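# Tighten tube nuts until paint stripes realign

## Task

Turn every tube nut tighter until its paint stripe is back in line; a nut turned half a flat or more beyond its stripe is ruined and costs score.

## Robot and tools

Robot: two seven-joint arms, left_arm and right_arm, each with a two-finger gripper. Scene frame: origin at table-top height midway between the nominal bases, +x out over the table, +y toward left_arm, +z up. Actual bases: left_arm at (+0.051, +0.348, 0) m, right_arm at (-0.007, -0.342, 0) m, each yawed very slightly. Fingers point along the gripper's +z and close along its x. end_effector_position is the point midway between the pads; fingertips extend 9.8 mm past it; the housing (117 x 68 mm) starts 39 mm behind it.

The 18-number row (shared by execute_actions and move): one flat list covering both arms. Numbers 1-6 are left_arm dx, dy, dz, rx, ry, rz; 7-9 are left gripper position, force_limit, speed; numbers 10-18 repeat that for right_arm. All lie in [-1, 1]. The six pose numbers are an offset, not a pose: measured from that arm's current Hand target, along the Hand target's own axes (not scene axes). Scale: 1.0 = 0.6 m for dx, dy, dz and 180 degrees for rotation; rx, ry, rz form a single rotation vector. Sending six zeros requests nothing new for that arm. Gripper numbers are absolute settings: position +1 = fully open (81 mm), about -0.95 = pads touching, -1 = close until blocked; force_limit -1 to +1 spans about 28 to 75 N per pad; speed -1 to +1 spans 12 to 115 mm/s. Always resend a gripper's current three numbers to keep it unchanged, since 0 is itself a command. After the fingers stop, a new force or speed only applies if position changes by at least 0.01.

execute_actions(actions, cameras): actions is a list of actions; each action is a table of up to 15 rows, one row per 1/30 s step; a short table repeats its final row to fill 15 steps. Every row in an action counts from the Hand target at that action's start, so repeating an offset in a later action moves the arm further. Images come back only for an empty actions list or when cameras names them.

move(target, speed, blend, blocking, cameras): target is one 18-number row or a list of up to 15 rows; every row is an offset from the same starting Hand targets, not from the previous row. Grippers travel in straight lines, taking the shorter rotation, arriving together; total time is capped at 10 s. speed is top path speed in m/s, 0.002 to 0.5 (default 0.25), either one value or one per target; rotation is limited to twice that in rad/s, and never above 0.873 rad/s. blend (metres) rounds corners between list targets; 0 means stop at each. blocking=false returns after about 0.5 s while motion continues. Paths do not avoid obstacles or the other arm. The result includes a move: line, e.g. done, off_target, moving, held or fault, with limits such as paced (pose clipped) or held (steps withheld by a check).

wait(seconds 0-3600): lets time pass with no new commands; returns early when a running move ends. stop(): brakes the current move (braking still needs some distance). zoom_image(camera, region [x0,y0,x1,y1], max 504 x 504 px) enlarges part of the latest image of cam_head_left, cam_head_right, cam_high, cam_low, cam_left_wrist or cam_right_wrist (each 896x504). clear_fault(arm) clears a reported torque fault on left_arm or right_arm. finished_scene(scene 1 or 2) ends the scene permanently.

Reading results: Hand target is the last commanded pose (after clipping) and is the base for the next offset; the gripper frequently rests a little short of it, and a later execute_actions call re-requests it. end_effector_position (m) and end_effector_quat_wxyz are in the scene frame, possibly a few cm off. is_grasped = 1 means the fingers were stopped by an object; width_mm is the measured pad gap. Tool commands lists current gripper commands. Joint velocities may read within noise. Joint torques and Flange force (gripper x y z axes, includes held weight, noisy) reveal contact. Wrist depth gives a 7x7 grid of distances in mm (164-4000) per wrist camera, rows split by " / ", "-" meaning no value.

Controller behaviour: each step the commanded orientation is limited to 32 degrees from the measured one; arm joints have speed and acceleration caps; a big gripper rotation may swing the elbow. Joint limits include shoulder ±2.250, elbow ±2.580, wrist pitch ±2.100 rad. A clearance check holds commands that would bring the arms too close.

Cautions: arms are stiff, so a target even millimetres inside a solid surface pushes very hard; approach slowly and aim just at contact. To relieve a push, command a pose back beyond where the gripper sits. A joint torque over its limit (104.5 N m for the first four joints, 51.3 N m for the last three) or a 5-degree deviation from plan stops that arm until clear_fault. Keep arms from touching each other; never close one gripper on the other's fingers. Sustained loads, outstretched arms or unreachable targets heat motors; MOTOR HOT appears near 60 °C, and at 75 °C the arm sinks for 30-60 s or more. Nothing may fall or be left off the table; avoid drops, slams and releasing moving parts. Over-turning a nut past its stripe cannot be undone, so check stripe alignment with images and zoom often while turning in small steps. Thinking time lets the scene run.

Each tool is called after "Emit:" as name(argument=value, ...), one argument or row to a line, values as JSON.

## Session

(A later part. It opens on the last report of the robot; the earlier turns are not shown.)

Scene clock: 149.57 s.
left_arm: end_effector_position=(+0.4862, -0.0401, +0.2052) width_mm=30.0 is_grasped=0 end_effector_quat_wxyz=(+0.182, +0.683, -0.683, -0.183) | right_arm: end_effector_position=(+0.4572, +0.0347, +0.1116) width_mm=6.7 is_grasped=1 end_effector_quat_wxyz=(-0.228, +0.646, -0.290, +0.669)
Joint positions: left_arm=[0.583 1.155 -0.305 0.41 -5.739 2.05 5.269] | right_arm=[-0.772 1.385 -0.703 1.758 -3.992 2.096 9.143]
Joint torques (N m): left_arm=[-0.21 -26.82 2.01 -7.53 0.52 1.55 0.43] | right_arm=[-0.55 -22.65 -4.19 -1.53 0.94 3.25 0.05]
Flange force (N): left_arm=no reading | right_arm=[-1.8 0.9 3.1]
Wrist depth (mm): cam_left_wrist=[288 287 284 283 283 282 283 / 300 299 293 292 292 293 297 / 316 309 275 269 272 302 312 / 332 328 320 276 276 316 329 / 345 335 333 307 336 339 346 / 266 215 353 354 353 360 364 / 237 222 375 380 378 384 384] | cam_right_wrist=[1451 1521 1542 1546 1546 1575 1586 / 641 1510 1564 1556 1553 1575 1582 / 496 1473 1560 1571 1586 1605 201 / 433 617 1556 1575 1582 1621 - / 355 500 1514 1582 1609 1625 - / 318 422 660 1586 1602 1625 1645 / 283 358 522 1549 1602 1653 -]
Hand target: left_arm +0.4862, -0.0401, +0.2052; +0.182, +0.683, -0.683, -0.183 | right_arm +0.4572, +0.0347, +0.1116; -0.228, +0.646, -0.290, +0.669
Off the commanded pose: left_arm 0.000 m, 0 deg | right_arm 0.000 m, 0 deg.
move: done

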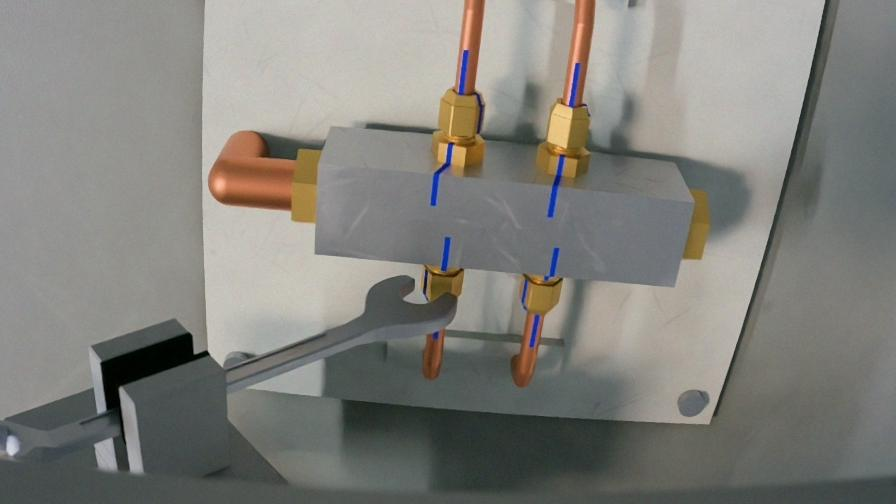

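Emit:
move(
  target=[0,0,0,0,0,0,-0.23,0,0.5,-0.00337,0.00861,0,0,0,0,-1,0,-0.7],
  speed=0.03,
  cameras=["cam_left_wrist"],
)

Emit:
zoom_image(
  camera="cam_left_wrist",
  region=[370, 220, 500, 350],
)

Scene clock: 151.03 s.
left_arm: end_effector_position=(+0.4862, -0.0401, +0.2052) width_mm=30.0 is_grasped=0 end_effector_quat_wxyz=(+0.182, +0.683, -0.683, -0.183) | right_arm: end_effector_position=(+0.4570, +0.0323, +0.1066) width_mm=6.7 is_grasped=1 end_effector_quat_wxyz=(-0.228, +0.646, -0.290, +0.669)
Joint positions: left_arm=[0.583 1.155 -0.305 0.41 -5.739 2.05 5.269] | right_arm=[-0.771 1.395 -0.699 1.759 -3.989 2.1 9.133]
Joint torques (N m): left_arm=[-0.2 -26.81 2.1 -7.62 0.54 1.46 0.39] | right_arm=[0.15 -22.76 -3.69 -1.33 0.51 3.64 0.19]
Flange force (N): left_arm=no reading | right_arm=[-3.5 0.3 3.1]
Wrist depth (mm): cam_left_wrist=[288 286 284 283 283 282 282 / 300 299 292 293 292 291 297 / 317 310 274 269 271 302 311 / 332 327 320 278 275 316 329 / 345 336 331 313 334 339 347 / 266 219 353 353 353 360 362 / 243 228 375 380 380 385 383] | cam_right_wrist=[1457 1521 1531 1528 1556 1564 1590 / 616 1524 1531 1553 1575 1590 - / 487 1477 1549 1571 1582 1598 203 / 408 590 1567 1582 1594 1613 - / 346 482 1514 1579 1590 1629 1629 / 309 408 634 1594 1609 1637 1629 / 276 344 503 790 1613 1641 1658]
Hand target: left_arm +0.4862, -0.0401, +0.2052; +0.182, +0.683, -0.683, -0.183 | right_arm +0.4570, +0.0323, +0.1066; -0.228, +0.646, -0.290, +0.669
Off the commanded pose: left_arm 0.000 m, 0 deg | right_arm 0.000 m, 0 deg.
joint at its limit (right arm) — joint 6 (wrist pitch), upper limit.
move: done

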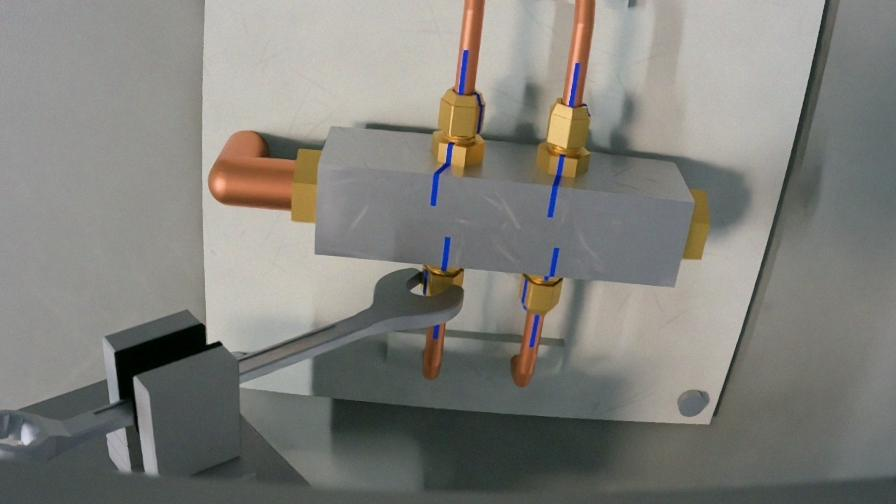

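Scaled by 3.877 from the camera's image (finer frame: 1280x720).

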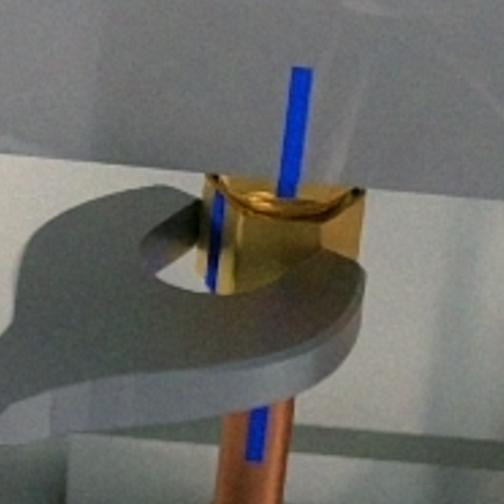

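Emit:
move(
  target=[
    [0,0,0,0,0,0,-0.23,0,0.5,0.00064,-0.00242,0,0,0,0,-1,0,-0.7],
    [0,0,0,0,0,0,-0.23,0,0.5,-0.00065,-0.00277,0,0,0,0,-1,0,-0.7],
    [0,0,0,0,0,0,-0.23,0,0.5,-0.00194,0.00206,0,0,0,0,-1,0,-0.7],
  ],
  speed=0.02,
  cameras=["cam_left_wrist"],
)

Emit:
zoom_image(
  camera="cam_left_wrist",
  region=[370, 220, 500, 350],
)

Scene clock: 152.87 s.
left_arm: end_effector_position=(+0.4862, -0.0401, +0.2052) width_mm=30.0 is_grasped=0 end_effector_quat_wxyz=(+0.182, +0.683, -0.683, -0.183) | right_arm: end_effector_position=(+0.4570, +0.0322, +0.1049) width_mm=6.7 is_grasped=1 end_effector_quat_wxyz=(-0.228, +0.646, -0.290, +0.669)
Joint positions: left_arm=[0.583 1.155 -0.305 0.41 -5.739 2.05 5.269] | right_arm=[-0.771 1.399 -0.697 1.757 -3.987 2.1 9.132]
Joint torques (N m): left_arm=[-0.27 -26.84 2.07 -7.62 0.5 1.5 0.4] | right_arm=[-1.03 -22.34 -4.46 -1.48 1.1 2.89 -0.11]
Flange force (N): left_arm=no reading | right_arm=[-0.4 1.1 3.2]
Wrist depth (mm): cam_left_wrist=[287 287 283 283 282 283 283 / 299 299 293 292 292 291 298 / 316 309 274 269 272 301 312 / 332 327 321 278 276 315 330 / 345 333 332 332 335 339 345 / 272 219 353 354 353 359 364 / 243 231 371 380 381 386 384] | cam_right_wrist=[1457 1514 1503 1553 1549 1567 1590 / 609 1531 1553 1546 1564 1582 - / 480 1470 1553 1564 1594 1602 - / 404 586 1553 1579 1598 1594 - / 342 476 1521 1579 1586 1609 1605 / 302 400 627 1586 1605 1625 1658 / 273 342 514 776 1621 1641 1637]
Hand target: left_arm +0.4862, -0.0401, +0.2052; +0.182, +0.683, -0.683, -0.183 | right_arm +0.4570, +0.0322, +0.1049; -0.228, +0.646, -0.290, +0.669
Off the commanded pose: left_arm 0.000 m, 0 deg | right_arm 0.000 m, 0 deg.
joint at its limit (right arm) — joint 6 (wrist pitch), upper limit.
move: done

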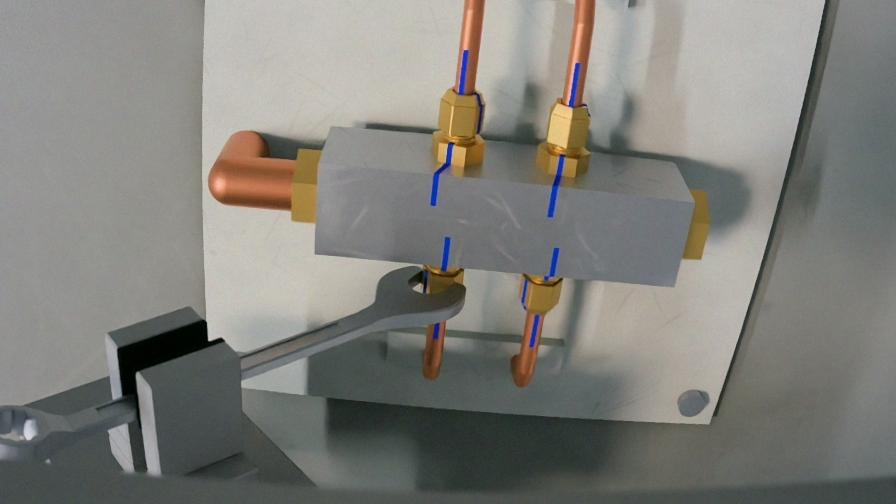

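Scaled by 3.877 from the camera's image (finer frame: 1280x720).

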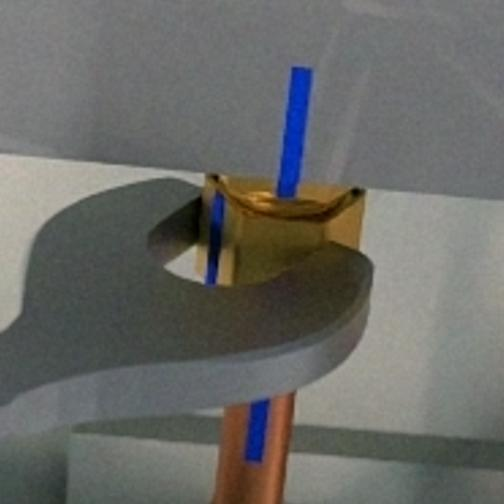

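Emit:
move(
  target=[
    [0,0,0,0,0,0,-0.23,0,0.5,0.00057,0.00015,0,0,0,0,-1,0,-0.7],
    [0,0,0,0,0,0,-0.23,0,0.5,-0.00072,0.00497,0,0,0,0,-1,0,-0.7],
  ],
  speed=0.02,
  cameras=["cam_left_wrist"],
)

Emit:
zoom_image(
  camera="cam_left_wrist",
  region=[370, 220, 500, 350],
)

Scene clock: 153.87 s.
left_arm: end_effector_position=(+0.4862, -0.0401, +0.2052) width_mm=30.0 is_grasped=0 end_effector_quat_wxyz=(+0.182, +0.683, -0.683, -0.183) | right_arm: end_effector_position=(+0.4568, +0.0303, +0.1026) width_mm=6.7 is_grasped=1 end_effector_quat_wxyz=(-0.228, +0.646, -0.290, +0.669)
Joint positions: left_arm=[0.583 1.155 -0.305 0.41 -5.739 2.05 5.269] | right_arm=[-0.771 1.403 -0.692 1.76 -3.989 2.1 9.123]
Joint torques (N m): left_arm=[-0.24 -26.82 2.02 -7.65 0.49 1.49 0.41] | right_arm=[-0.76 -22.39 -4.26 -1.38 0.91 3.1 -0.01]
Flange force (N): left_arm=no reading | right_arm=[-1.1 1.0 3.3]
Wrist depth (mm): cam_left_wrist=[287 287 283 283 283 283 283 / 300 299 293 292 292 291 298 / 316 309 275 269 272 302 311 / 331 328 320 278 275 315 329 / 345 251 331 331 335 339 346 / 281 222 353 353 353 360 364 / 248 232 370 380 381 384 384] | cam_right_wrist=[1454 1514 1524 1546 1564 1567 1594 / 597 1535 1546 1546 1590 1594 - / 471 749 1549 1582 1590 1609 - / 396 575 1560 1560 1602 1605 - / 341 476 1521 1567 1609 1629 1621 / 296 396 606 1590 1617 1633 1633 / 268 336 503 739 1621 1633 1662]
Hand target: left_arm +0.4862, -0.0401, +0.2052; +0.182, +0.683, -0.683, -0.183 | right_arm +0.4568, +0.0303, +0.1026; -0.228, +0.646, -0.290, +0.669
Off the commanded pose: left_arm 0.000 m, 0 deg | right_arm 0.000 m, 0 deg.
joint sent to its limit (right arm) — joint 6 (wrist pitch), upper limit. The joint targets still meet the commanded pose.
move: done

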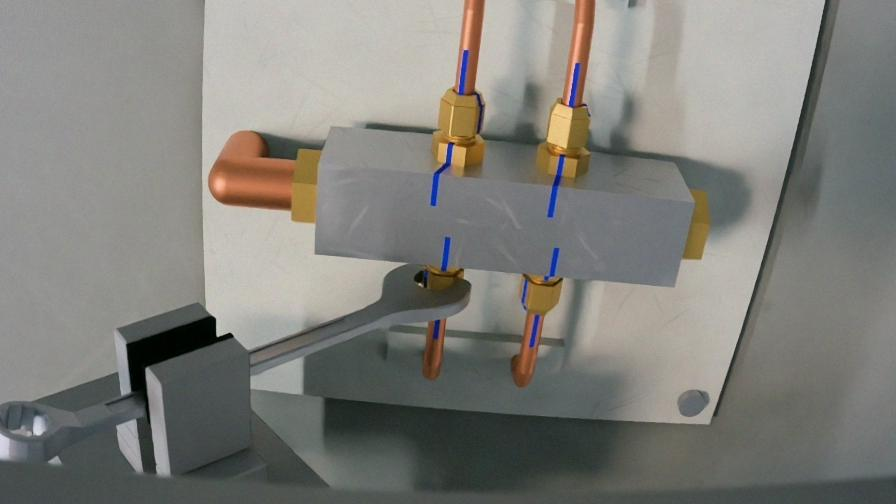

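Scaled by 3.877 from the camera's image (finer frame: 1280x720).

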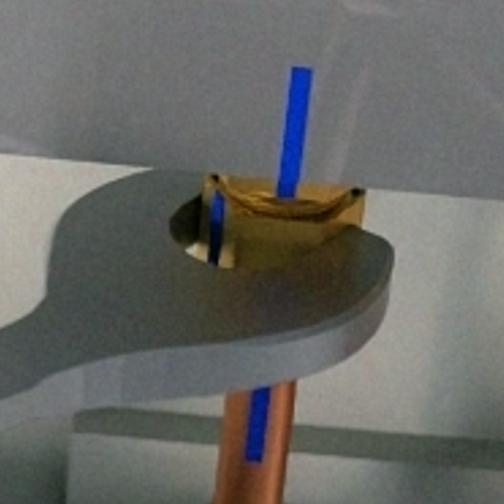

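Emit:
move(
  target=[0,0,0,0,0,0,-0.23,0,0.5,-0.00129,0.00483,0,0,0,0,-1,0,-0.7],
  speed=0.02,
  cameras=["cam_left_wrist"],
)

Emit:
zoom_image(
  camera="cam_left_wrist",
  region=[370, 220, 500, 350],
)

Scene clock: 154.77 s.
left_arm: end_effector_position=(+0.4862, -0.0401, +0.2052) width_mm=30.0 is_grasped=0 end_effector_quat_wxyz=(+0.182, +0.683, -0.683, -0.183) | right_arm: end_effector_position=(+0.4566, +0.0287, +0.1000) width_mm=6.7 is_grasped=1 end_effector_quat_wxyz=(-0.228, +0.646, -0.290, +0.669)
Joint positions: left_arm=[0.583 1.155 -0.305 0.41 -5.739 2.05 5.269] | right_arm=[-0.772 1.407 -0.687 1.761 -3.99 2.1 9.115]
Joint torques (N m): left_arm=[-0.22 -26.86 1.93 -7.64 0.5 1.48 0.41] | right_arm=[-0.4 -22.03 -4.05 -1.21 0.69 3.12 0.03]
Flange force (N): left_arm=no reading | right_arm=[-1.4 0.2 3.2]
Wrist depth (mm): cam_left_wrist=[287 287 283 284 283 283 283 / 300 299 293 293 292 292 297 / 317 309 275 269 272 302 311 / 331 327 319 276 275 315 330 / 348 237 331 331 335 339 346 / 281 224 354 352 353 359 363 / 249 237 372 380 379 385 383] | cam_right_wrist=[1445 1521 1531 1538 1575 1560 1586 / 588 1524 1538 1556 1575 1575 - / 463 1473 1553 1567 1590 1609 - / 388 564 1553 1564 1605 1621 - / 335 467 1521 1594 1605 1617 1629 / 290 387 604 1586 1613 1621 1653 / 264 335 507 748 1617 1649 1653]
Hand target: left_arm +0.4862, -0.0401, +0.2052; +0.182, +0.683, -0.683, -0.183 | right_arm +0.4566, +0.0287, +0.1000; -0.228, +0.646, -0.290, +0.669
Off the commanded pose: left_arm 0.000 m, 0 deg | right_arm 0.000 m, 0 deg.
joint at its limit (right arm) — joint 6 (wrist pitch), upper limit.
move: done

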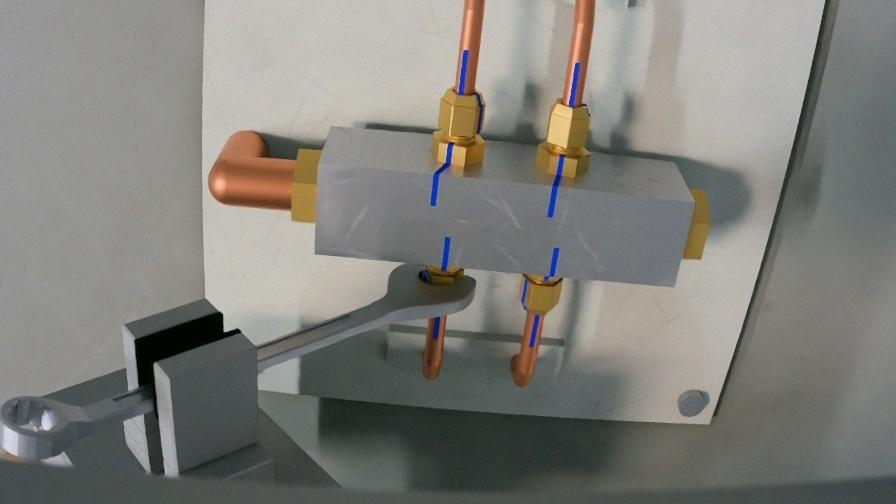

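Scaled by 3.877 from the camera's image (finer frame: 1280x720).

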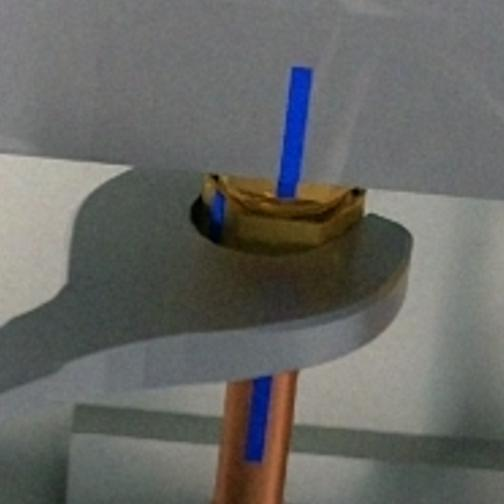

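Emit:
move(
  target=[0,0,0,0,0,0,-0.23,0,0.5,0,0,0,0,0,0,-0.98,1,-0.7],
)

Emit:
move(
  target=[0,0,0,0,0,0,-0.23,0,0.5,0.01345,0.00125,0,0,0,0.0278,-0.98,1,-0.7],
  speed=0.04,
  cameras=["cam_left_wrist"],
)

Scene clock: 157.10 s.
left_arm: end_effector_position=(+0.4862, -0.0401, +0.2052) width_mm=30.0 is_grasped=0 end_effector_quat_wxyz=(+0.182, +0.683, -0.683, -0.183) | right_arm: end_effector_position=(+0.4566, +0.0287, +0.1000) width_mm=6.5 is_grasped=1 end_effector_quat_wxyz=(-0.228, +0.646, -0.290, +0.669)
Joint positions: left_arm=[0.583 1.155 -0.305 0.41 -5.739 2.05 5.269] | right_arm=[-0.772 1.407 -0.687 1.761 -3.99 2.1 9.115]
Joint torques (N m): left_arm=[-0.2 -26.8 1.95 -7.61 0.54 1.47 0.41] | right_arm=[-0.39 -21.99 -4.06 -1.2 0.66 3.09 0.02]
Flange force (N): left_arm=no reading | right_arm=[-1.4 0.1 3.2]
Wrist depth (mm): cam_left_wrist=[287 286 284 283 283 283 282 / 300 299 293 292 292 291 298 / 317 310 274 269 271 302 311 / 331 328 321 276 275 315 329 / 348 237 332 331 335 339 346 / 281 224 353 353 354 360 364 / 250 237 370 380 380 383 383] | cam_right_wrist=[1451 1517 1510 1535 1546 1567 1571 / 586 1514 1528 1564 1590 1586 - / 463 1473 1542 1556 1586 1598 - / 388 563 1556 1560 1594 1605 - / 334 465 1514 1586 1602 1621 1617 / 290 389 602 1594 1598 1625 1633 / 264 335 505 748 1613 1637 1653]
Hand target: left_arm +0.4862, -0.0401, +0.2052; +0.182, +0.683, -0.683, -0.183 | right_arm +0.4566, +0.0287, +0.1000; -0.228, +0.646, -0.290, +0.669
Off the commanded pose: left_arm 0.000 m, 0 deg | right_arm 0.000 m, 0 deg.
joint at its limit (right arm) — joint 6 (wrist pitch), upper limit.
move: done

Scene clock: 158.47 s.
left_arm: end_effector_position=(+0.4862, -0.0401, +0.2052) width_mm=30.0 is_grasped=0 end_effector_quat_wxyz=(+0.182, +0.683, -0.683, -0.183) | right_arm: end_effector_position=(+0.4561, +0.0227, +0.1054) width_mm=6.5 is_grasped=1 end_effector_quat_wxyz=(-0.257, +0.633, -0.317, +0.658)
Joint positions: left_arm=[0.583 1.155 -0.305 0.41 -5.739 2.05 5.269] | right_arm=[-0.77 1.389 -0.679 1.788 -4.006 2.1 9.01]
Joint torques (N m): left_arm=[-0.26 -26.77 2.03 -7.63 0.54 1.52 0.37] | right_arm=[-1.02 -22.38 -4.29 -1.4 1.13 3.03 -0.13]
Flange force (N): left_arm=no reading | right_arm=[-0.6 1.5 3.1]
Wrist depth (mm): cam_left_wrist=[287 286 283 283 283 282 283 / 299 299 293 292 291 292 297 / 317 310 274 269 272 300 311 / 332 327 321 276 275 316 330 / 348 332 332 331 335 339 346 / 357 219 348 352 353 360 364 / 204 230 265 380 380 384 384] | cam_right_wrist=[1507 1517 1531 1549 1575 1579 205 / 1460 1535 1535 1542 1586 1602 198 / 564 1490 1546 1579 1586 1590 - / 456 658 1553 1567 1594 1609 - / 375 506 1514 1590 1594 1621 - / 324 418 656 1556 1621 1641 1649 / 283 350 489 709 1629 1649 1662]
Hand target: left_arm +0.4862, -0.0401, +0.2052; +0.182, +0.683, -0.683, -0.183 | right_arm +0.4561, +0.0227, +0.1054; -0.257, +0.633, -0.317, +0.658
Off the commanded pose: left_arm 0.000 m, 0 deg | right_arm 0.000 m, 0 deg.
joint sent to its limit (right arm) — joint 6 (wrist pitch), upper limit. The joint targets still meet the commanded pose.
move: done

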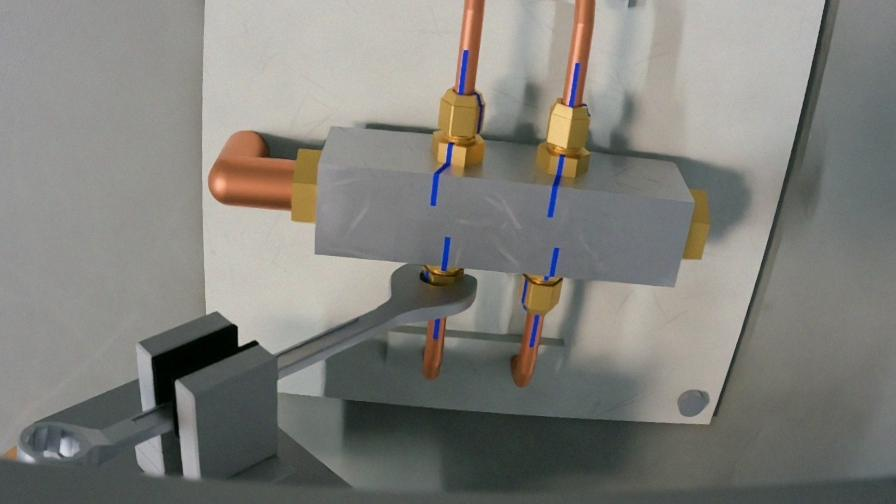

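Emit:
move(
  target=[
    [0,0,0,0,0,0,-0.23,0,0.5,0.02704,0.00359,0,0,0,0.0556,-0.98,1,-0.7],
  ],
  speed=0.04,
  cameras=["cam_left_wrist"],
)

Emit:
zoom_image(
  camera="cam_left_wrist",
  region=[370, 220, 500, 350],
)

Scene clock: 161.47 s.
left_arm: end_effector_position=(+0.4862, -0.0401, +0.2052) width_mm=30.0 is_grasped=0 end_effector_quat_wxyz=(+0.182, +0.683, -0.683, -0.183) | right_arm: end_effector_position=(+0.4548, +0.0092, +0.1147) width_mm=6.5 is_grasped=1 end_effector_quat_wxyz=(-0.313, +0.603, -0.371, +0.633)
Joint positions: left_arm=[0.583 1.155 -0.305 0.41 -5.739 2.05 5.269] | right_arm=[-0.764 1.357 -0.661 1.843 -4.037 2.1 8.795]
Joint torques (N m): left_arm=[-0.18 -26.87 2.01 -7.62 0.5 1.5 0.41] | right_arm=[3.05 -24.09 -2.35 -1.05 -0.69 5.57 -0.56]
Flange force (N): left_arm=no reading | right_arm=[-12.2 0.9 4.1]
Wrist depth (mm): cam_left_wrist=[286 287 283 283 283 283 283 / 300 299 293 292 292 292 297 / 317 310 274 269 272 302 311 / 331 329 320 276 276 316 329 / 350 340 337 286 335 337 346 / 362 217 220 353 352 359 364 / 333 213 232 380 380 384 384] | cam_right_wrist=[1487 1514 1535 1560 1567 193 177 / 1521 1524 1553 1567 1579 202 172 / 1467 1538 1556 1582 1598 - 172 / 621 1497 1546 1586 1609 - - / 481 644 1524 1590 1602 1637 1649 / 397 496 728 1542 1633 1633 - / 335 413 536 704 1579 1625 1670]
Hand target: left_arm +0.4862, -0.0401, +0.2052; +0.182, +0.683, -0.683, -0.183 | right_arm +0.4548, +0.0092, +0.1147; -0.313, +0.602, -0.371, +0.633
Off the commanded pose: left_arm 0.000 m, 0 deg | right_arm 0.000 m, 0 deg.
joint sent to its limit (right arm) — joint 6 (wrist pitch), upper limit. The joint targets still meet the commanded pose.
move: done

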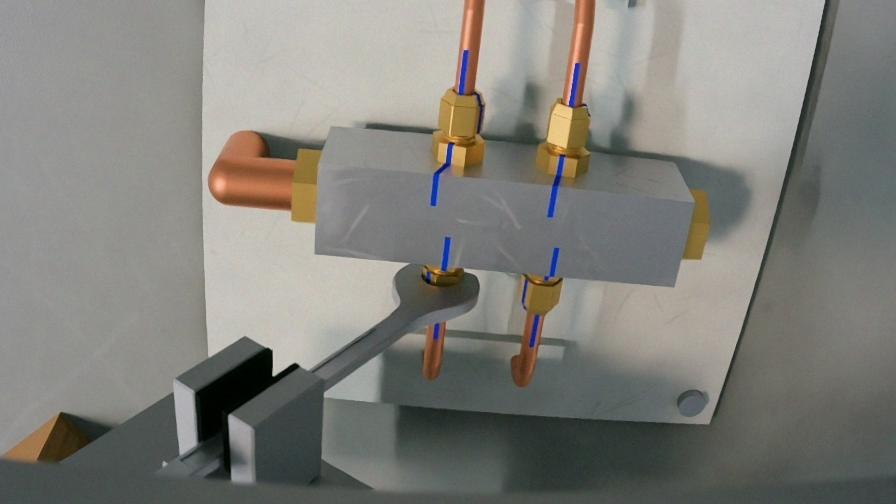

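Scaled by 3.877 from the camera's image (finer frame: 1280x720).

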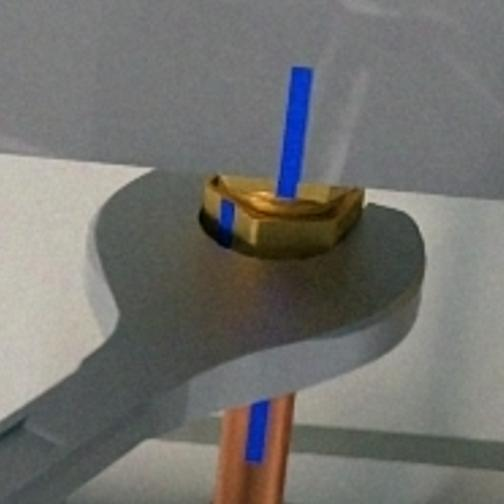

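Emit:
move(
  target=[
    [0,0,0,0,0,0,-0.23,0,0.5,0.02704,0.00359,0,0,0,0.0556,-0.98,1,-0.7],
    [0,0,0,0,0,0,-0.23,0,0.5,0.05305,0.01183,0,0,0,0.1111,-0.98,1,-0.7],
  ],
  blend=[0.002,0],
  speed=0.04,
  cameras=["cam_left_wrist"],
)

Emit:
zoom_image(
  camera="cam_left_wrist",
  region=[370, 220, 500, 350],
)

Scene clock: 166.53 s.
left_arm: end_effector_position=(+0.4862, -0.0401, +0.2052) width_mm=30.0 is_grasped=0 end_effector_quat_wxyz=(+0.182, +0.683, -0.683, -0.183) | right_arm: end_effector_position=(+0.4520, -0.0214, +0.1255) width_mm=6.6 is_grasped=1 end_effector_quat_wxyz=(-0.418, +0.529, -0.470, +0.569)
Joint positions: left_arm=[0.583 1.155 -0.305 0.41 -5.739 2.05 5.269] | right_arm=[-0.755 1.31 -0.618 1.952 -4.09 2.1 8.35]
Joint torques (N m): left_arm=[-0.26 -26.83 1.97 -7.6 0.53 1.52 0.4] | right_arm=[13.88 -21.08 3.22 2.63 -7.64 8.38 -1.27]
Flange force (N): left_arm=no reading | right_arm=[-39.6 1.1 8.4]
Wrist depth (mm): cam_left_wrist=[287 287 284 283 282 283 284 / 300 299 293 292 291 292 298 / 317 310 274 269 272 301 311 / 331 327 320 276 276 315 328 / 348 343 339 287 335 338 345 / 366 363 349 339 352 360 363 / 361 262 204 375 379 384 385] | cam_right_wrist=[1507 1531 - 195 192 183 177 / 1521 1538 1542 - - 182 - / 1542 1531 1553 1582 1586 1625 - / 1531 1535 1556 1579 1602 1613 - / 1487 1490 1594 1594 1609 1625 1662 / 641 716 1564 1556 1621 1641 1653 / 488 543 632 690 775 1582 1617]
Hand target: left_arm +0.4862, -0.0401, +0.2052; +0.182, +0.683, -0.683, -0.183 | right_arm +0.4520, -0.0214, +0.1256; -0.418, +0.529, -0.470, +0.569
Off the commanded pose: left_arm 0.000 m, 0 deg | right_arm 0.000 m, 0 deg.
joint sent to its limit (right arm) — joint 6 (wrist pitch), upper limit. The joint targets still meet the commanded pose.
move: done

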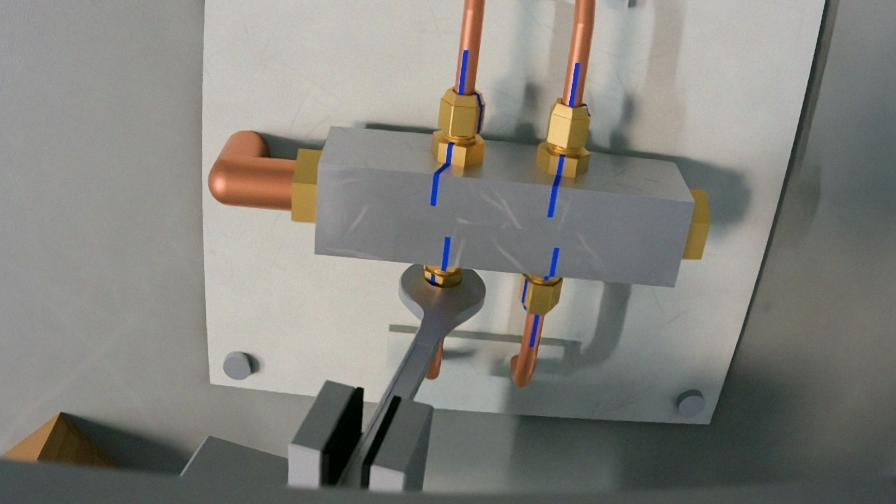

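Scaled by 3.877 from the camera's image (finer frame: 1280x720).

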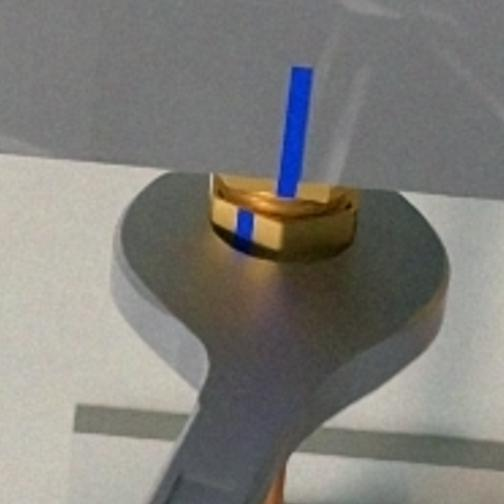

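Emit:
move(
  target=[
    [0,0,0,0,0,0,-0.23,0,0.5,0.02704,0.00359,0,0,0,0.0556,-0.98,1,-0.7],
  ],
  speed=0.04,
  cameras=["cam_left_wrist"],
)

Emit:
zoom_image(
  camera="cam_left_wrist",
  region=[370, 220, 500, 350],
)

Scene clock: 169.53 s.
left_arm: end_effector_position=(+0.4862, -0.0401, +0.2052) width_mm=30.0 is_grasped=0 end_effector_quat_wxyz=(+0.182, +0.683, -0.683, -0.183) | right_arm: end_effector_position=(+0.4505, -0.0376, +0.1269) width_mm=6.8 is_grasped=1 end_effector_quat_wxyz=(+0.466, -0.486, +0.515, -0.531)
Joint positions: left_arm=[0.583 1.155 -0.305 0.41 -5.739 2.05 5.269] | right_arm=[-0.752 1.298 -0.591 2.002 -4.111 2.1 8.121]
Joint torques (N m): left_arm=[-0.21 -26.8 1.94 -7.59 0.55 1.51 0.43] | right_arm=[20.68 -15.94 6.65 5.98 -12.57 7.72 -1.42]
Flange force (N): left_arm=no reading | right_arm=[-55.9 2.6 10.9]
Wrist depth (mm): cam_left_wrist=[288 287 283 283 282 283 283 / 300 299 293 292 292 292 297 / 317 310 274 269 272 301 311 / 331 326 320 277 275 315 330 / 348 344 339 288 335 339 346 / 367 361 352 338 353 360 365 / 360 382 259 205 380 386 384] | cam_right_wrist=[1507 - 191 196 184 196 1658 / 1528 1546 1571 - 1617 - 1658 / 1517 1535 1564 1586 1605 - 1662 / 1521 1549 1564 1575 1602 1629 1637 / 1531 1538 1567 1590 1613 1629 1658 / 1477 1483 1524 1582 1549 1590 1653 / 630 650 679 696 709 740 764]
Hand target: left_arm +0.4862, -0.0401, +0.2052; +0.182, +0.683, -0.683, -0.183 | right_arm +0.4505, -0.0376, +0.1269; +0.466, -0.486, +0.515, -0.531
Off the commanded pose: left_arm 0.000 m, 0 deg | right_arm 0.000 m, 0 deg.
joint sent to its limit (right arm) — joint 6 (wrist pitch), upper limit. The joint targets still meet the commanded pose.
move: done

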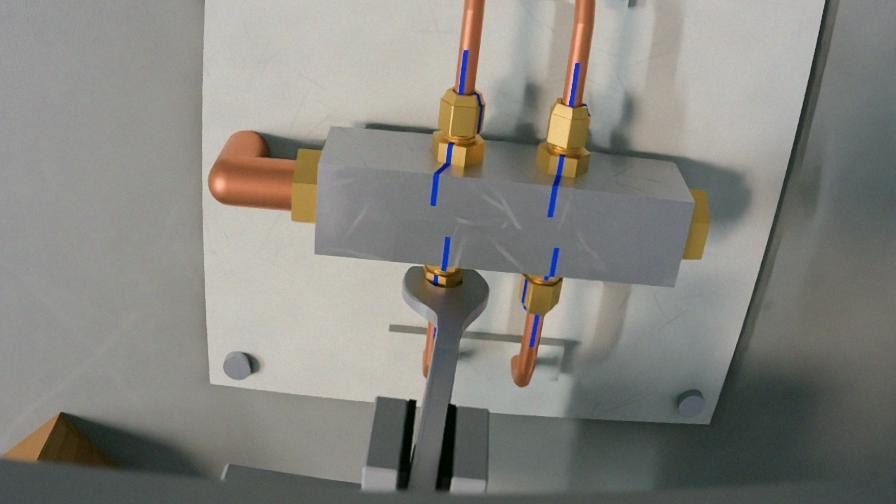

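Scaled by 3.877 from the camera's image (finer frame: 1280x720).

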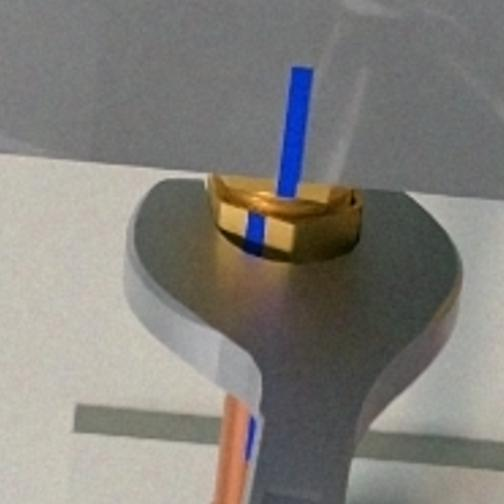

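Emit:
move(
  target=[
    [0,0,0,0,0,0,-0.23,0,0.5,0.01361,0.00121,0,0,0,0.0278,-0.98,1,-0.7],
  ],
  speed=0.03,
  cameras=["cam_left_wrist"],
)

Emit:
zoom_image(
  camera="cam_left_wrist",
  region=[370, 220, 500, 350],
)

Scene clock: 172.23 s.
left_arm: end_effector_position=(+0.4862, -0.0401, +0.2052) width_mm=30.0 is_grasped=0 end_effector_quat_wxyz=(+0.182, +0.683, -0.683, -0.183) | right_arm: end_effector_position=(+0.4497, -0.0458, +0.1264) width_mm=7.0 is_grasped=1 end_effector_quat_wxyz=(+0.489, -0.463, +0.535, -0.510)
Joint positions: left_arm=[0.583 1.155 -0.305 0.41 -5.739 2.05 5.269] | right_arm=[-0.752 1.296 -0.576 2.025 -4.121 2.1 8.004]
Joint torques (N m): left_arm=[-0.2 -26.79 2.01 -7.53 0.49 1.48 0.41] | right_arm=[24.73 -11.79 8.58 7.74 -15.04 6.17 -1.51]
Flange force (N): left_arm=no reading | right_arm=[-64.2 2.0 9.8]
Wrist depth (mm): cam_left_wrist=[288 286 283 282 282 282 282 / 300 299 293 292 292 291 298 / 317 310 274 270 272 301 312 / 332 328 321 278 276 316 330 / 348 344 339 288 335 339 345 / 366 362 353 256 353 360 364 / 362 382 375 204 375 386 385] | cam_right_wrist=[- 191 196 198 201 - 1662 / 1510 - - 1605 1605 1645 1666 / 1521 1553 1556 1586 1609 1662 1658 / 1528 1560 1564 1598 1613 1629 1662 / 1524 1538 1564 1598 1590 1645 1679 / 1507 1542 1517 1542 1571 1579 1598 / 745 718 708 698 689 668 653]
Hand target: left_arm +0.4862, -0.0401, +0.2052; +0.182, +0.683, -0.683, -0.183 | right_arm +0.4497, -0.0458, +0.1264; +0.489, -0.463, +0.535, -0.510
Off the commanded pose: left_arm 0.000 m, 0 deg | right_arm 0.000 m, 0 deg.
joint sent to its limit (right arm) — joint 6 (wrist pitch), upper limit. The joint targets still meet the commanded pose.
move: done

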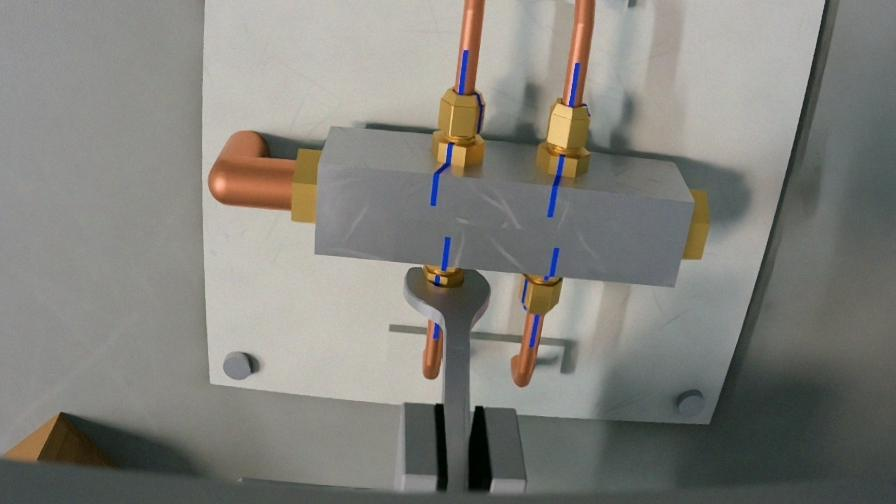

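Scaled by 3.877 from the camera's image (finer frame: 1280x720).

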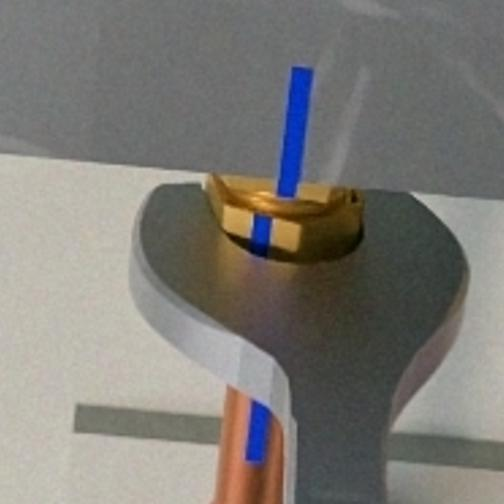

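Emit:
move(
  target=[
    [0,0,0,0,0,0,-0.23,0,0.5,0.01361,0.00121,0,0,0,0.0278,-0.98,1,-0.7],
  ],
  speed=0.03,
  cameras=["cam_left_wrist","cam_right_wrist"],
)

Emit:
zoom_image(
  camera="cam_left_wrist",
  region=[370, 220, 500, 350],
)

Scene clock: 174.67 s.
left_arm: end_effector_position=(+0.4862, -0.0401, +0.2052) width_mm=30.0 is_grasped=0 end_effector_quat_wxyz=(+0.182, +0.683, -0.683, -0.183) | right_arm: end_effector_position=(+0.4490, -0.0539, +0.1253) width_mm=7.0 is_grasped=1 end_effector_quat_wxyz=(+0.511, -0.439, +0.555, -0.488)
Joint positions: left_arm=[0.583 1.155 -0.305 0.41 -5.739 2.05 5.269] | right_arm=[-0.752 1.295 -0.56 2.047 -4.129 2.1 7.887]
Joint torques (N m): left_arm=[-0.24 -26.83 2.01 -7.64 0.49 1.51 0.43] | right_arm=[26.83 -7.34 9.22 9.79 -17.06 4.32 -1.62]
Flange force (N): left_arm=no reading | right_arm=[-71.2 2.3 12.5]
Wrist depth (mm): cam_left_wrist=[287 286 284 284 283 283 283 / 301 300 293 292 292 292 298 / 316 310 274 269 270 301 310 / 333 327 320 279 275 314 329 / 350 344 340 289 336 340 346 / 366 362 353 339 352 360 365 / 361 381 376 216 267 380 385] | cam_right_wrist=[186 - 196 199 - 1645 1658 / - - - 1594 1613 1629 1662 / - 1538 - 1602 1617 1649 1670 / 1535 1542 1564 1605 1617 1645 1666 / 1528 1546 1556 1567 1605 1629 1637 / 1528 1542 1553 1528 1560 1575 774 / 1480 1470 757 697 662 614 563]
Hand target: left_arm +0.4862, -0.0401, +0.2052; +0.182, +0.683, -0.683, -0.183 | right_arm +0.4489, -0.0539, +0.1253; +0.511, -0.439, +0.555, -0.488
Off the commanded pose: left_arm 0.000 m, 0 deg | right_arm 0.000 m, 0 deg.
joint sent to its limit (right arm) — joint 6 (wrist pitch), upper limit. The joint targets still meet the commanded pose.
move: done

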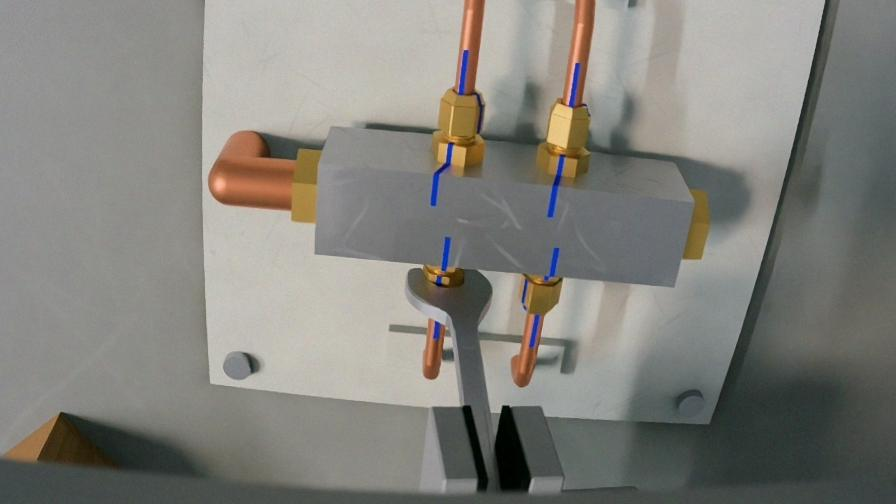

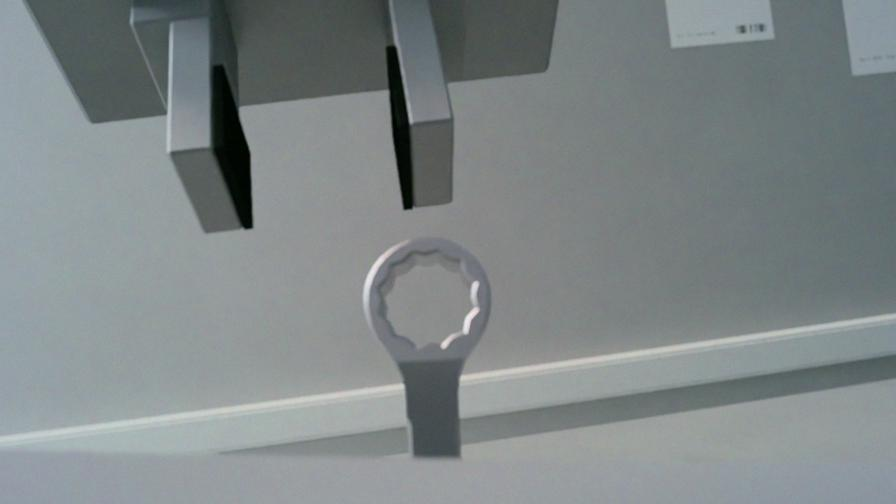

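Scaled by 3.877 from the camera's image (finer frame: 1280x720).

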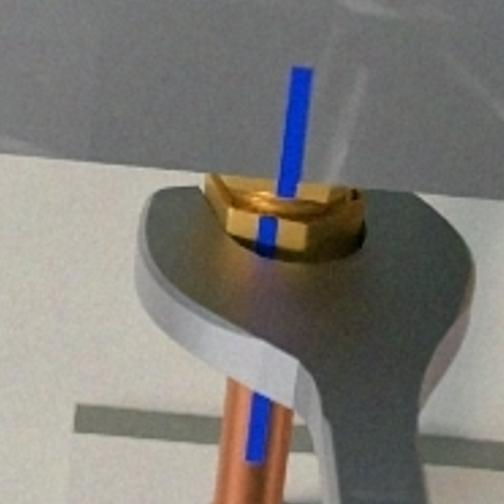

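Emit:
move(
  target=[
    [0,0,0,0,0,0,-0.23,0,0.5,0.02704,0.00359,0,0,0,0.0556,-0.98,1,-0.7],
  ],
  speed=0.03,
  cameras=["cam_left_wrist","cam_right_wrist"],
)

Emit:
zoom_image(
  camera="cam_left_wrist",
  region=[370, 220, 500, 350],
)

Scene clock: 178.17 s.
left_arm: end_effector_position=(+0.4862, -0.0401, +0.2052) width_mm=30.0 is_grasped=0 end_effector_quat_wxyz=(+0.182, +0.683, -0.683, -0.183) | right_arm: end_effector_position=(+0.4475, -0.0695, +0.1209) width_mm=7.5 is_grasped=1 end_effector_quat_wxyz=(+0.551, -0.389, +0.591, -0.442)
Joint positions: left_arm=[0.583 1.155 -0.305 0.41 -5.739 2.05 5.269] | right_arm=[-0.754 1.301 -0.526 2.086 -4.143 2.1 7.651]
Joint torques (N m): left_arm=[-0.26 -26.8 2.02 -7.59 0.47 1.5 0.39] | right_arm=[36.03 4.71 12.57 15.17 -23.39 -0.76 -1.77]
Flange force (N): left_arm=no reading | right_arm=[-96.8 5.7 15.4]
Wrist depth (mm): cam_left_wrist=[288 287 283 283 283 283 282 / 300 299 292 292 292 292 297 / 316 309 274 269 272 302 312 / 332 328 321 280 275 315 330 / 349 344 340 288 335 340 346 / 367 363 354 352 348 360 364 / 361 382 380 260 209 378 385] | cam_right_wrist=[179 187 197 - 1617 1653 1674 / 192 204 - 1621 1625 1629 1653 / - - 1582 1598 1609 1637 1658 / 1535 - 1571 1598 1609 1633 1645 / 1546 1546 1567 1579 1594 1594 796 / 1524 1535 1567 1549 1556 679 584 / 1538 1542 1510 712 625 519 457]
Hand target: left_arm +0.4862, -0.0401, +0.2052; +0.182, +0.683, -0.683, -0.183 | right_arm +0.4475, -0.0696, +0.1209; +0.551, -0.389, +0.591, -0.442
Off the commanded pose: left_arm 0.000 m, 0 deg | right_arm 0.000 m, 0 deg.
joint sent to its limit (right arm) — joint 6 (wrist pitch), upper limit. The joint targets still meet the commanded pose.
move: done

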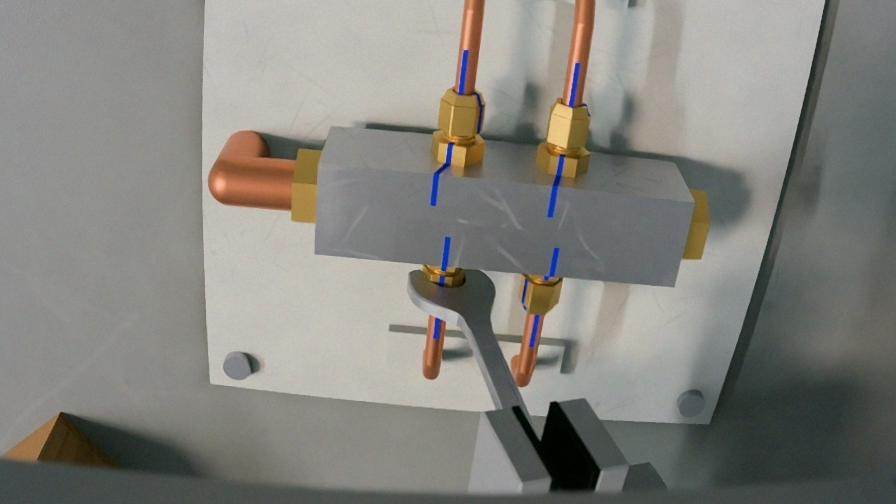

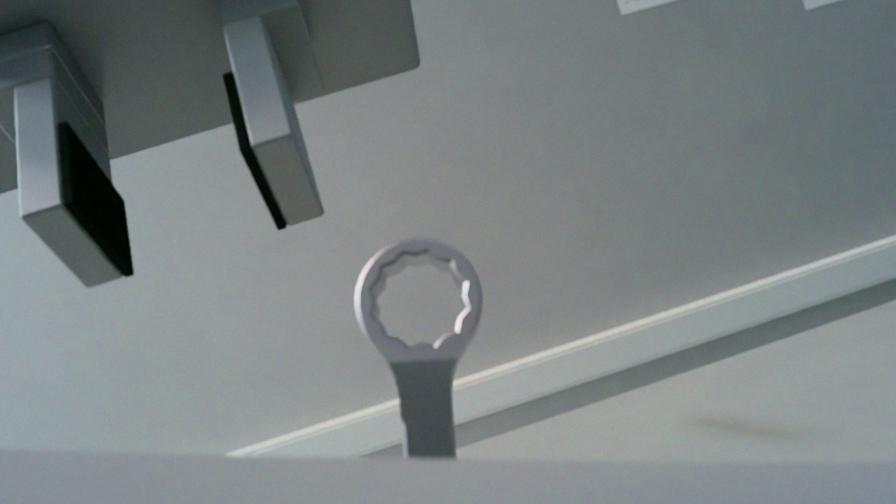

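Scaled by 3.877 from the camera's image (finer frame: 1280x720).

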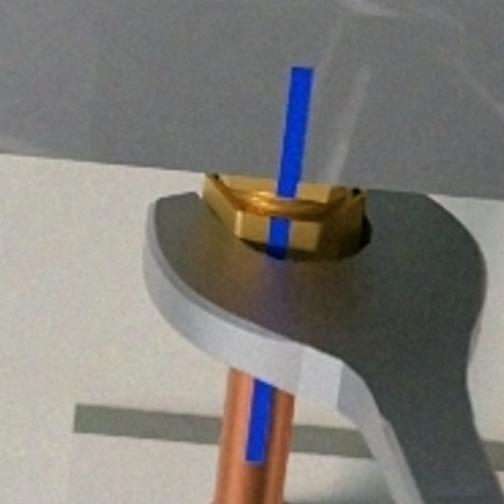

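Emit:
move(
  target=[
    [0,0,0,0,0,0,-0.23,0,0.5,-0.02183,0.00249,0,0,0,-0.0444,-0.98,1,-0.7],
  ],
  speed=0.04,
  cameras=["cam_left_wrist","cam_right_wrist"],
)

Emit:
zoom_image(
  camera="cam_left_wrist",
  region=[370, 220, 500, 350],
)

Scene clock: 181.07 s.
left_arm: end_effector_position=(+0.4862, -0.0401, +0.2052) width_mm=30.0 is_grasped=0 end_effector_quat_wxyz=(+0.182, +0.683, -0.683, -0.183) | right_arm: end_effector_position=(+0.4487, -0.0567, +0.1235) width_mm=6.6 is_grasped=1 end_effector_quat_wxyz=(+0.519, -0.429, +0.563, -0.479)
Joint positions: left_arm=[0.583 1.155 -0.305 0.41 -5.739 2.05 5.269] | right_arm=[-0.79 1.28 -0.503 2.054 -4.166 2.057 7.803]
Joint torques (N m): left_arm=[-0.2 -26.84 2.04 -7.54 0.51 1.51 0.42] | right_arm=[-13.48 -14.62 -10.02 -3.8 8 -2.79 0]
Flange force (N): left_arm=no reading | right_arm=[29.7 -24.2 -0.1]
Wrist depth (mm): cam_left_wrist=[287 287 283 283 283 283 283 / 299 299 292 292 292 291 297 / 317 309 275 270 272 301 312 / 332 327 320 278 275 315 329 / 348 344 340 307 335 339 346 / 368 361 354 349 348 360 363 / 361 382 376 212 213 379 384] | cam_right_wrist=[- 190 194 200 1617 1658 1662 / - - - 1590 1629 1641 1653 / 1531 1542 1567 1590 1625 1641 1666 / 1531 1546 1571 1579 1617 1649 1679 / 1517 1546 1553 1602 1609 1625 1605 / 1517 1546 1542 1538 1553 1571 720 / 1483 1483 735 691 646 592 537]
Hand target: left_arm +0.4862, -0.0401, +0.2052; +0.182, +0.683, -0.683, -0.183 | right_arm +0.4487, -0.0567, +0.1235; +0.519, -0.429, +0.563, -0.479
Off the commanded pose: left_arm 0.000 m, 0 deg | right_arm 0.000 m, 0 deg.
move: done

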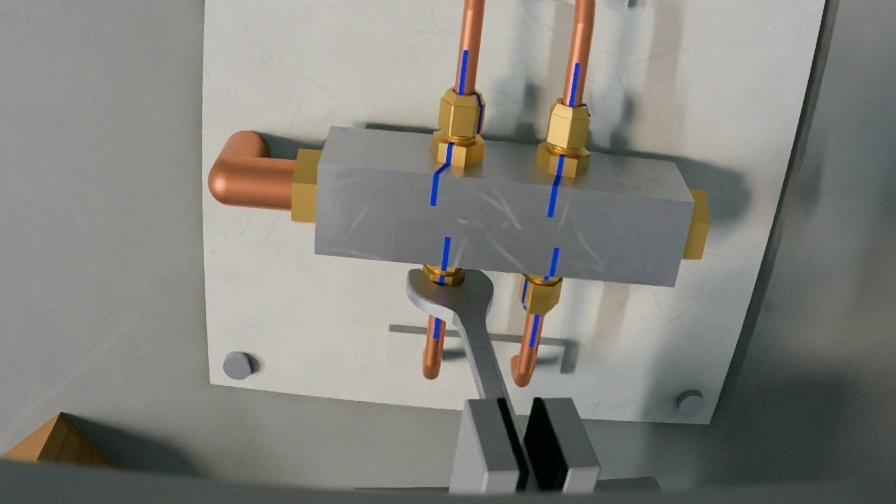

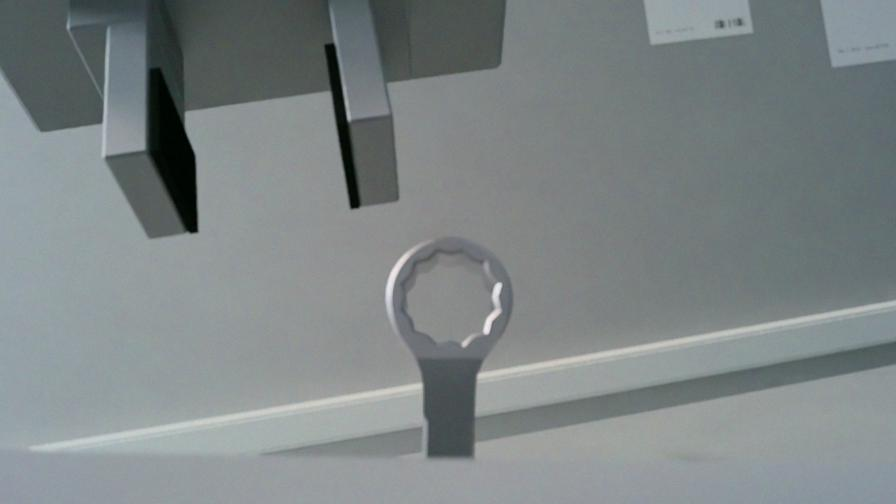

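Scaled by 3.877 from the camera's image (finer frame: 1280x720).

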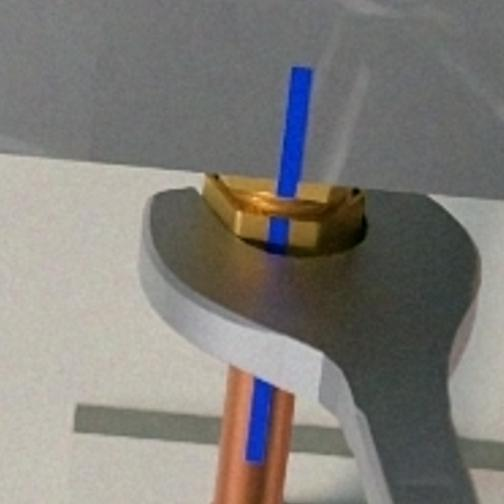

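Emit:
move(
  target=[
    [0,0,0,0,0,0,-0.23,0,0.5,0.00545,-0.0008,0,0,0,0.0111,-0.98,1,-0.7],
  ],
  speed=0.02,
)

Scene clock: 182.43 s.
left_arm: end_effector_position=(+0.4862, -0.0401, +0.2052) width_mm=30.0 is_grasped=0 end_effector_quat_wxyz=(+0.182, +0.683, -0.683, -0.183) | right_arm: end_effector_position=(+0.4484, -0.0600, +0.1234) width_mm=6.6 is_grasped=1 end_effector_quat_wxyz=(+0.528, -0.419, +0.570, -0.470)
Joint positions: left_arm=[0.583 1.155 -0.305 0.41 -5.739 2.05 5.269] | right_arm=[-0.781 1.283 -0.508 2.063 -4.161 2.067 7.765]
Joint torques (N m): left_arm=[-0.23 -26.85 1.98 -7.59 0.53 1.55 0.42] | right_arm=[-4.37 -16.57 -5.27 -1.07 2.51 0.31 -0.62]
Flange force (N): left_arm=no reading | right_arm=[7.8 -10.9 2.6]
Wrist depth (mm): cam_left_wrist=[287 287 283 283 283 282 282 / 299 300 292 292 291 292 298 / 316 310 274 269 272 302 311 / 331 327 321 279 276 316 330 / 349 344 340 287 336 339 347 / 368 361 353 348 349 359 364 / 361 381 376 217 208 380 385] | cam_right_wrist=[- 189 177 207 1629 1641 1670 / - 206 - 1586 1613 1641 1653 / 1528 - 1571 1594 1621 1653 1670 / 1521 1542 1575 1590 1621 1653 1658 / 1542 1549 1553 1575 1598 1629 1613 / 1524 1542 1553 1535 1564 742 689 / 1473 1497 756 704 646 563 512]
Hand target: left_arm +0.4862, -0.0401, +0.2052; +0.182, +0.683, -0.683, -0.183 | right_arm +0.4484, -0.0600, +0.1234; +0.528, -0.419, +0.570, -0.470
Off the commanded pose: left_arm 0.000 m, 0 deg | right_arm 0.000 m, 0 deg.
move: done


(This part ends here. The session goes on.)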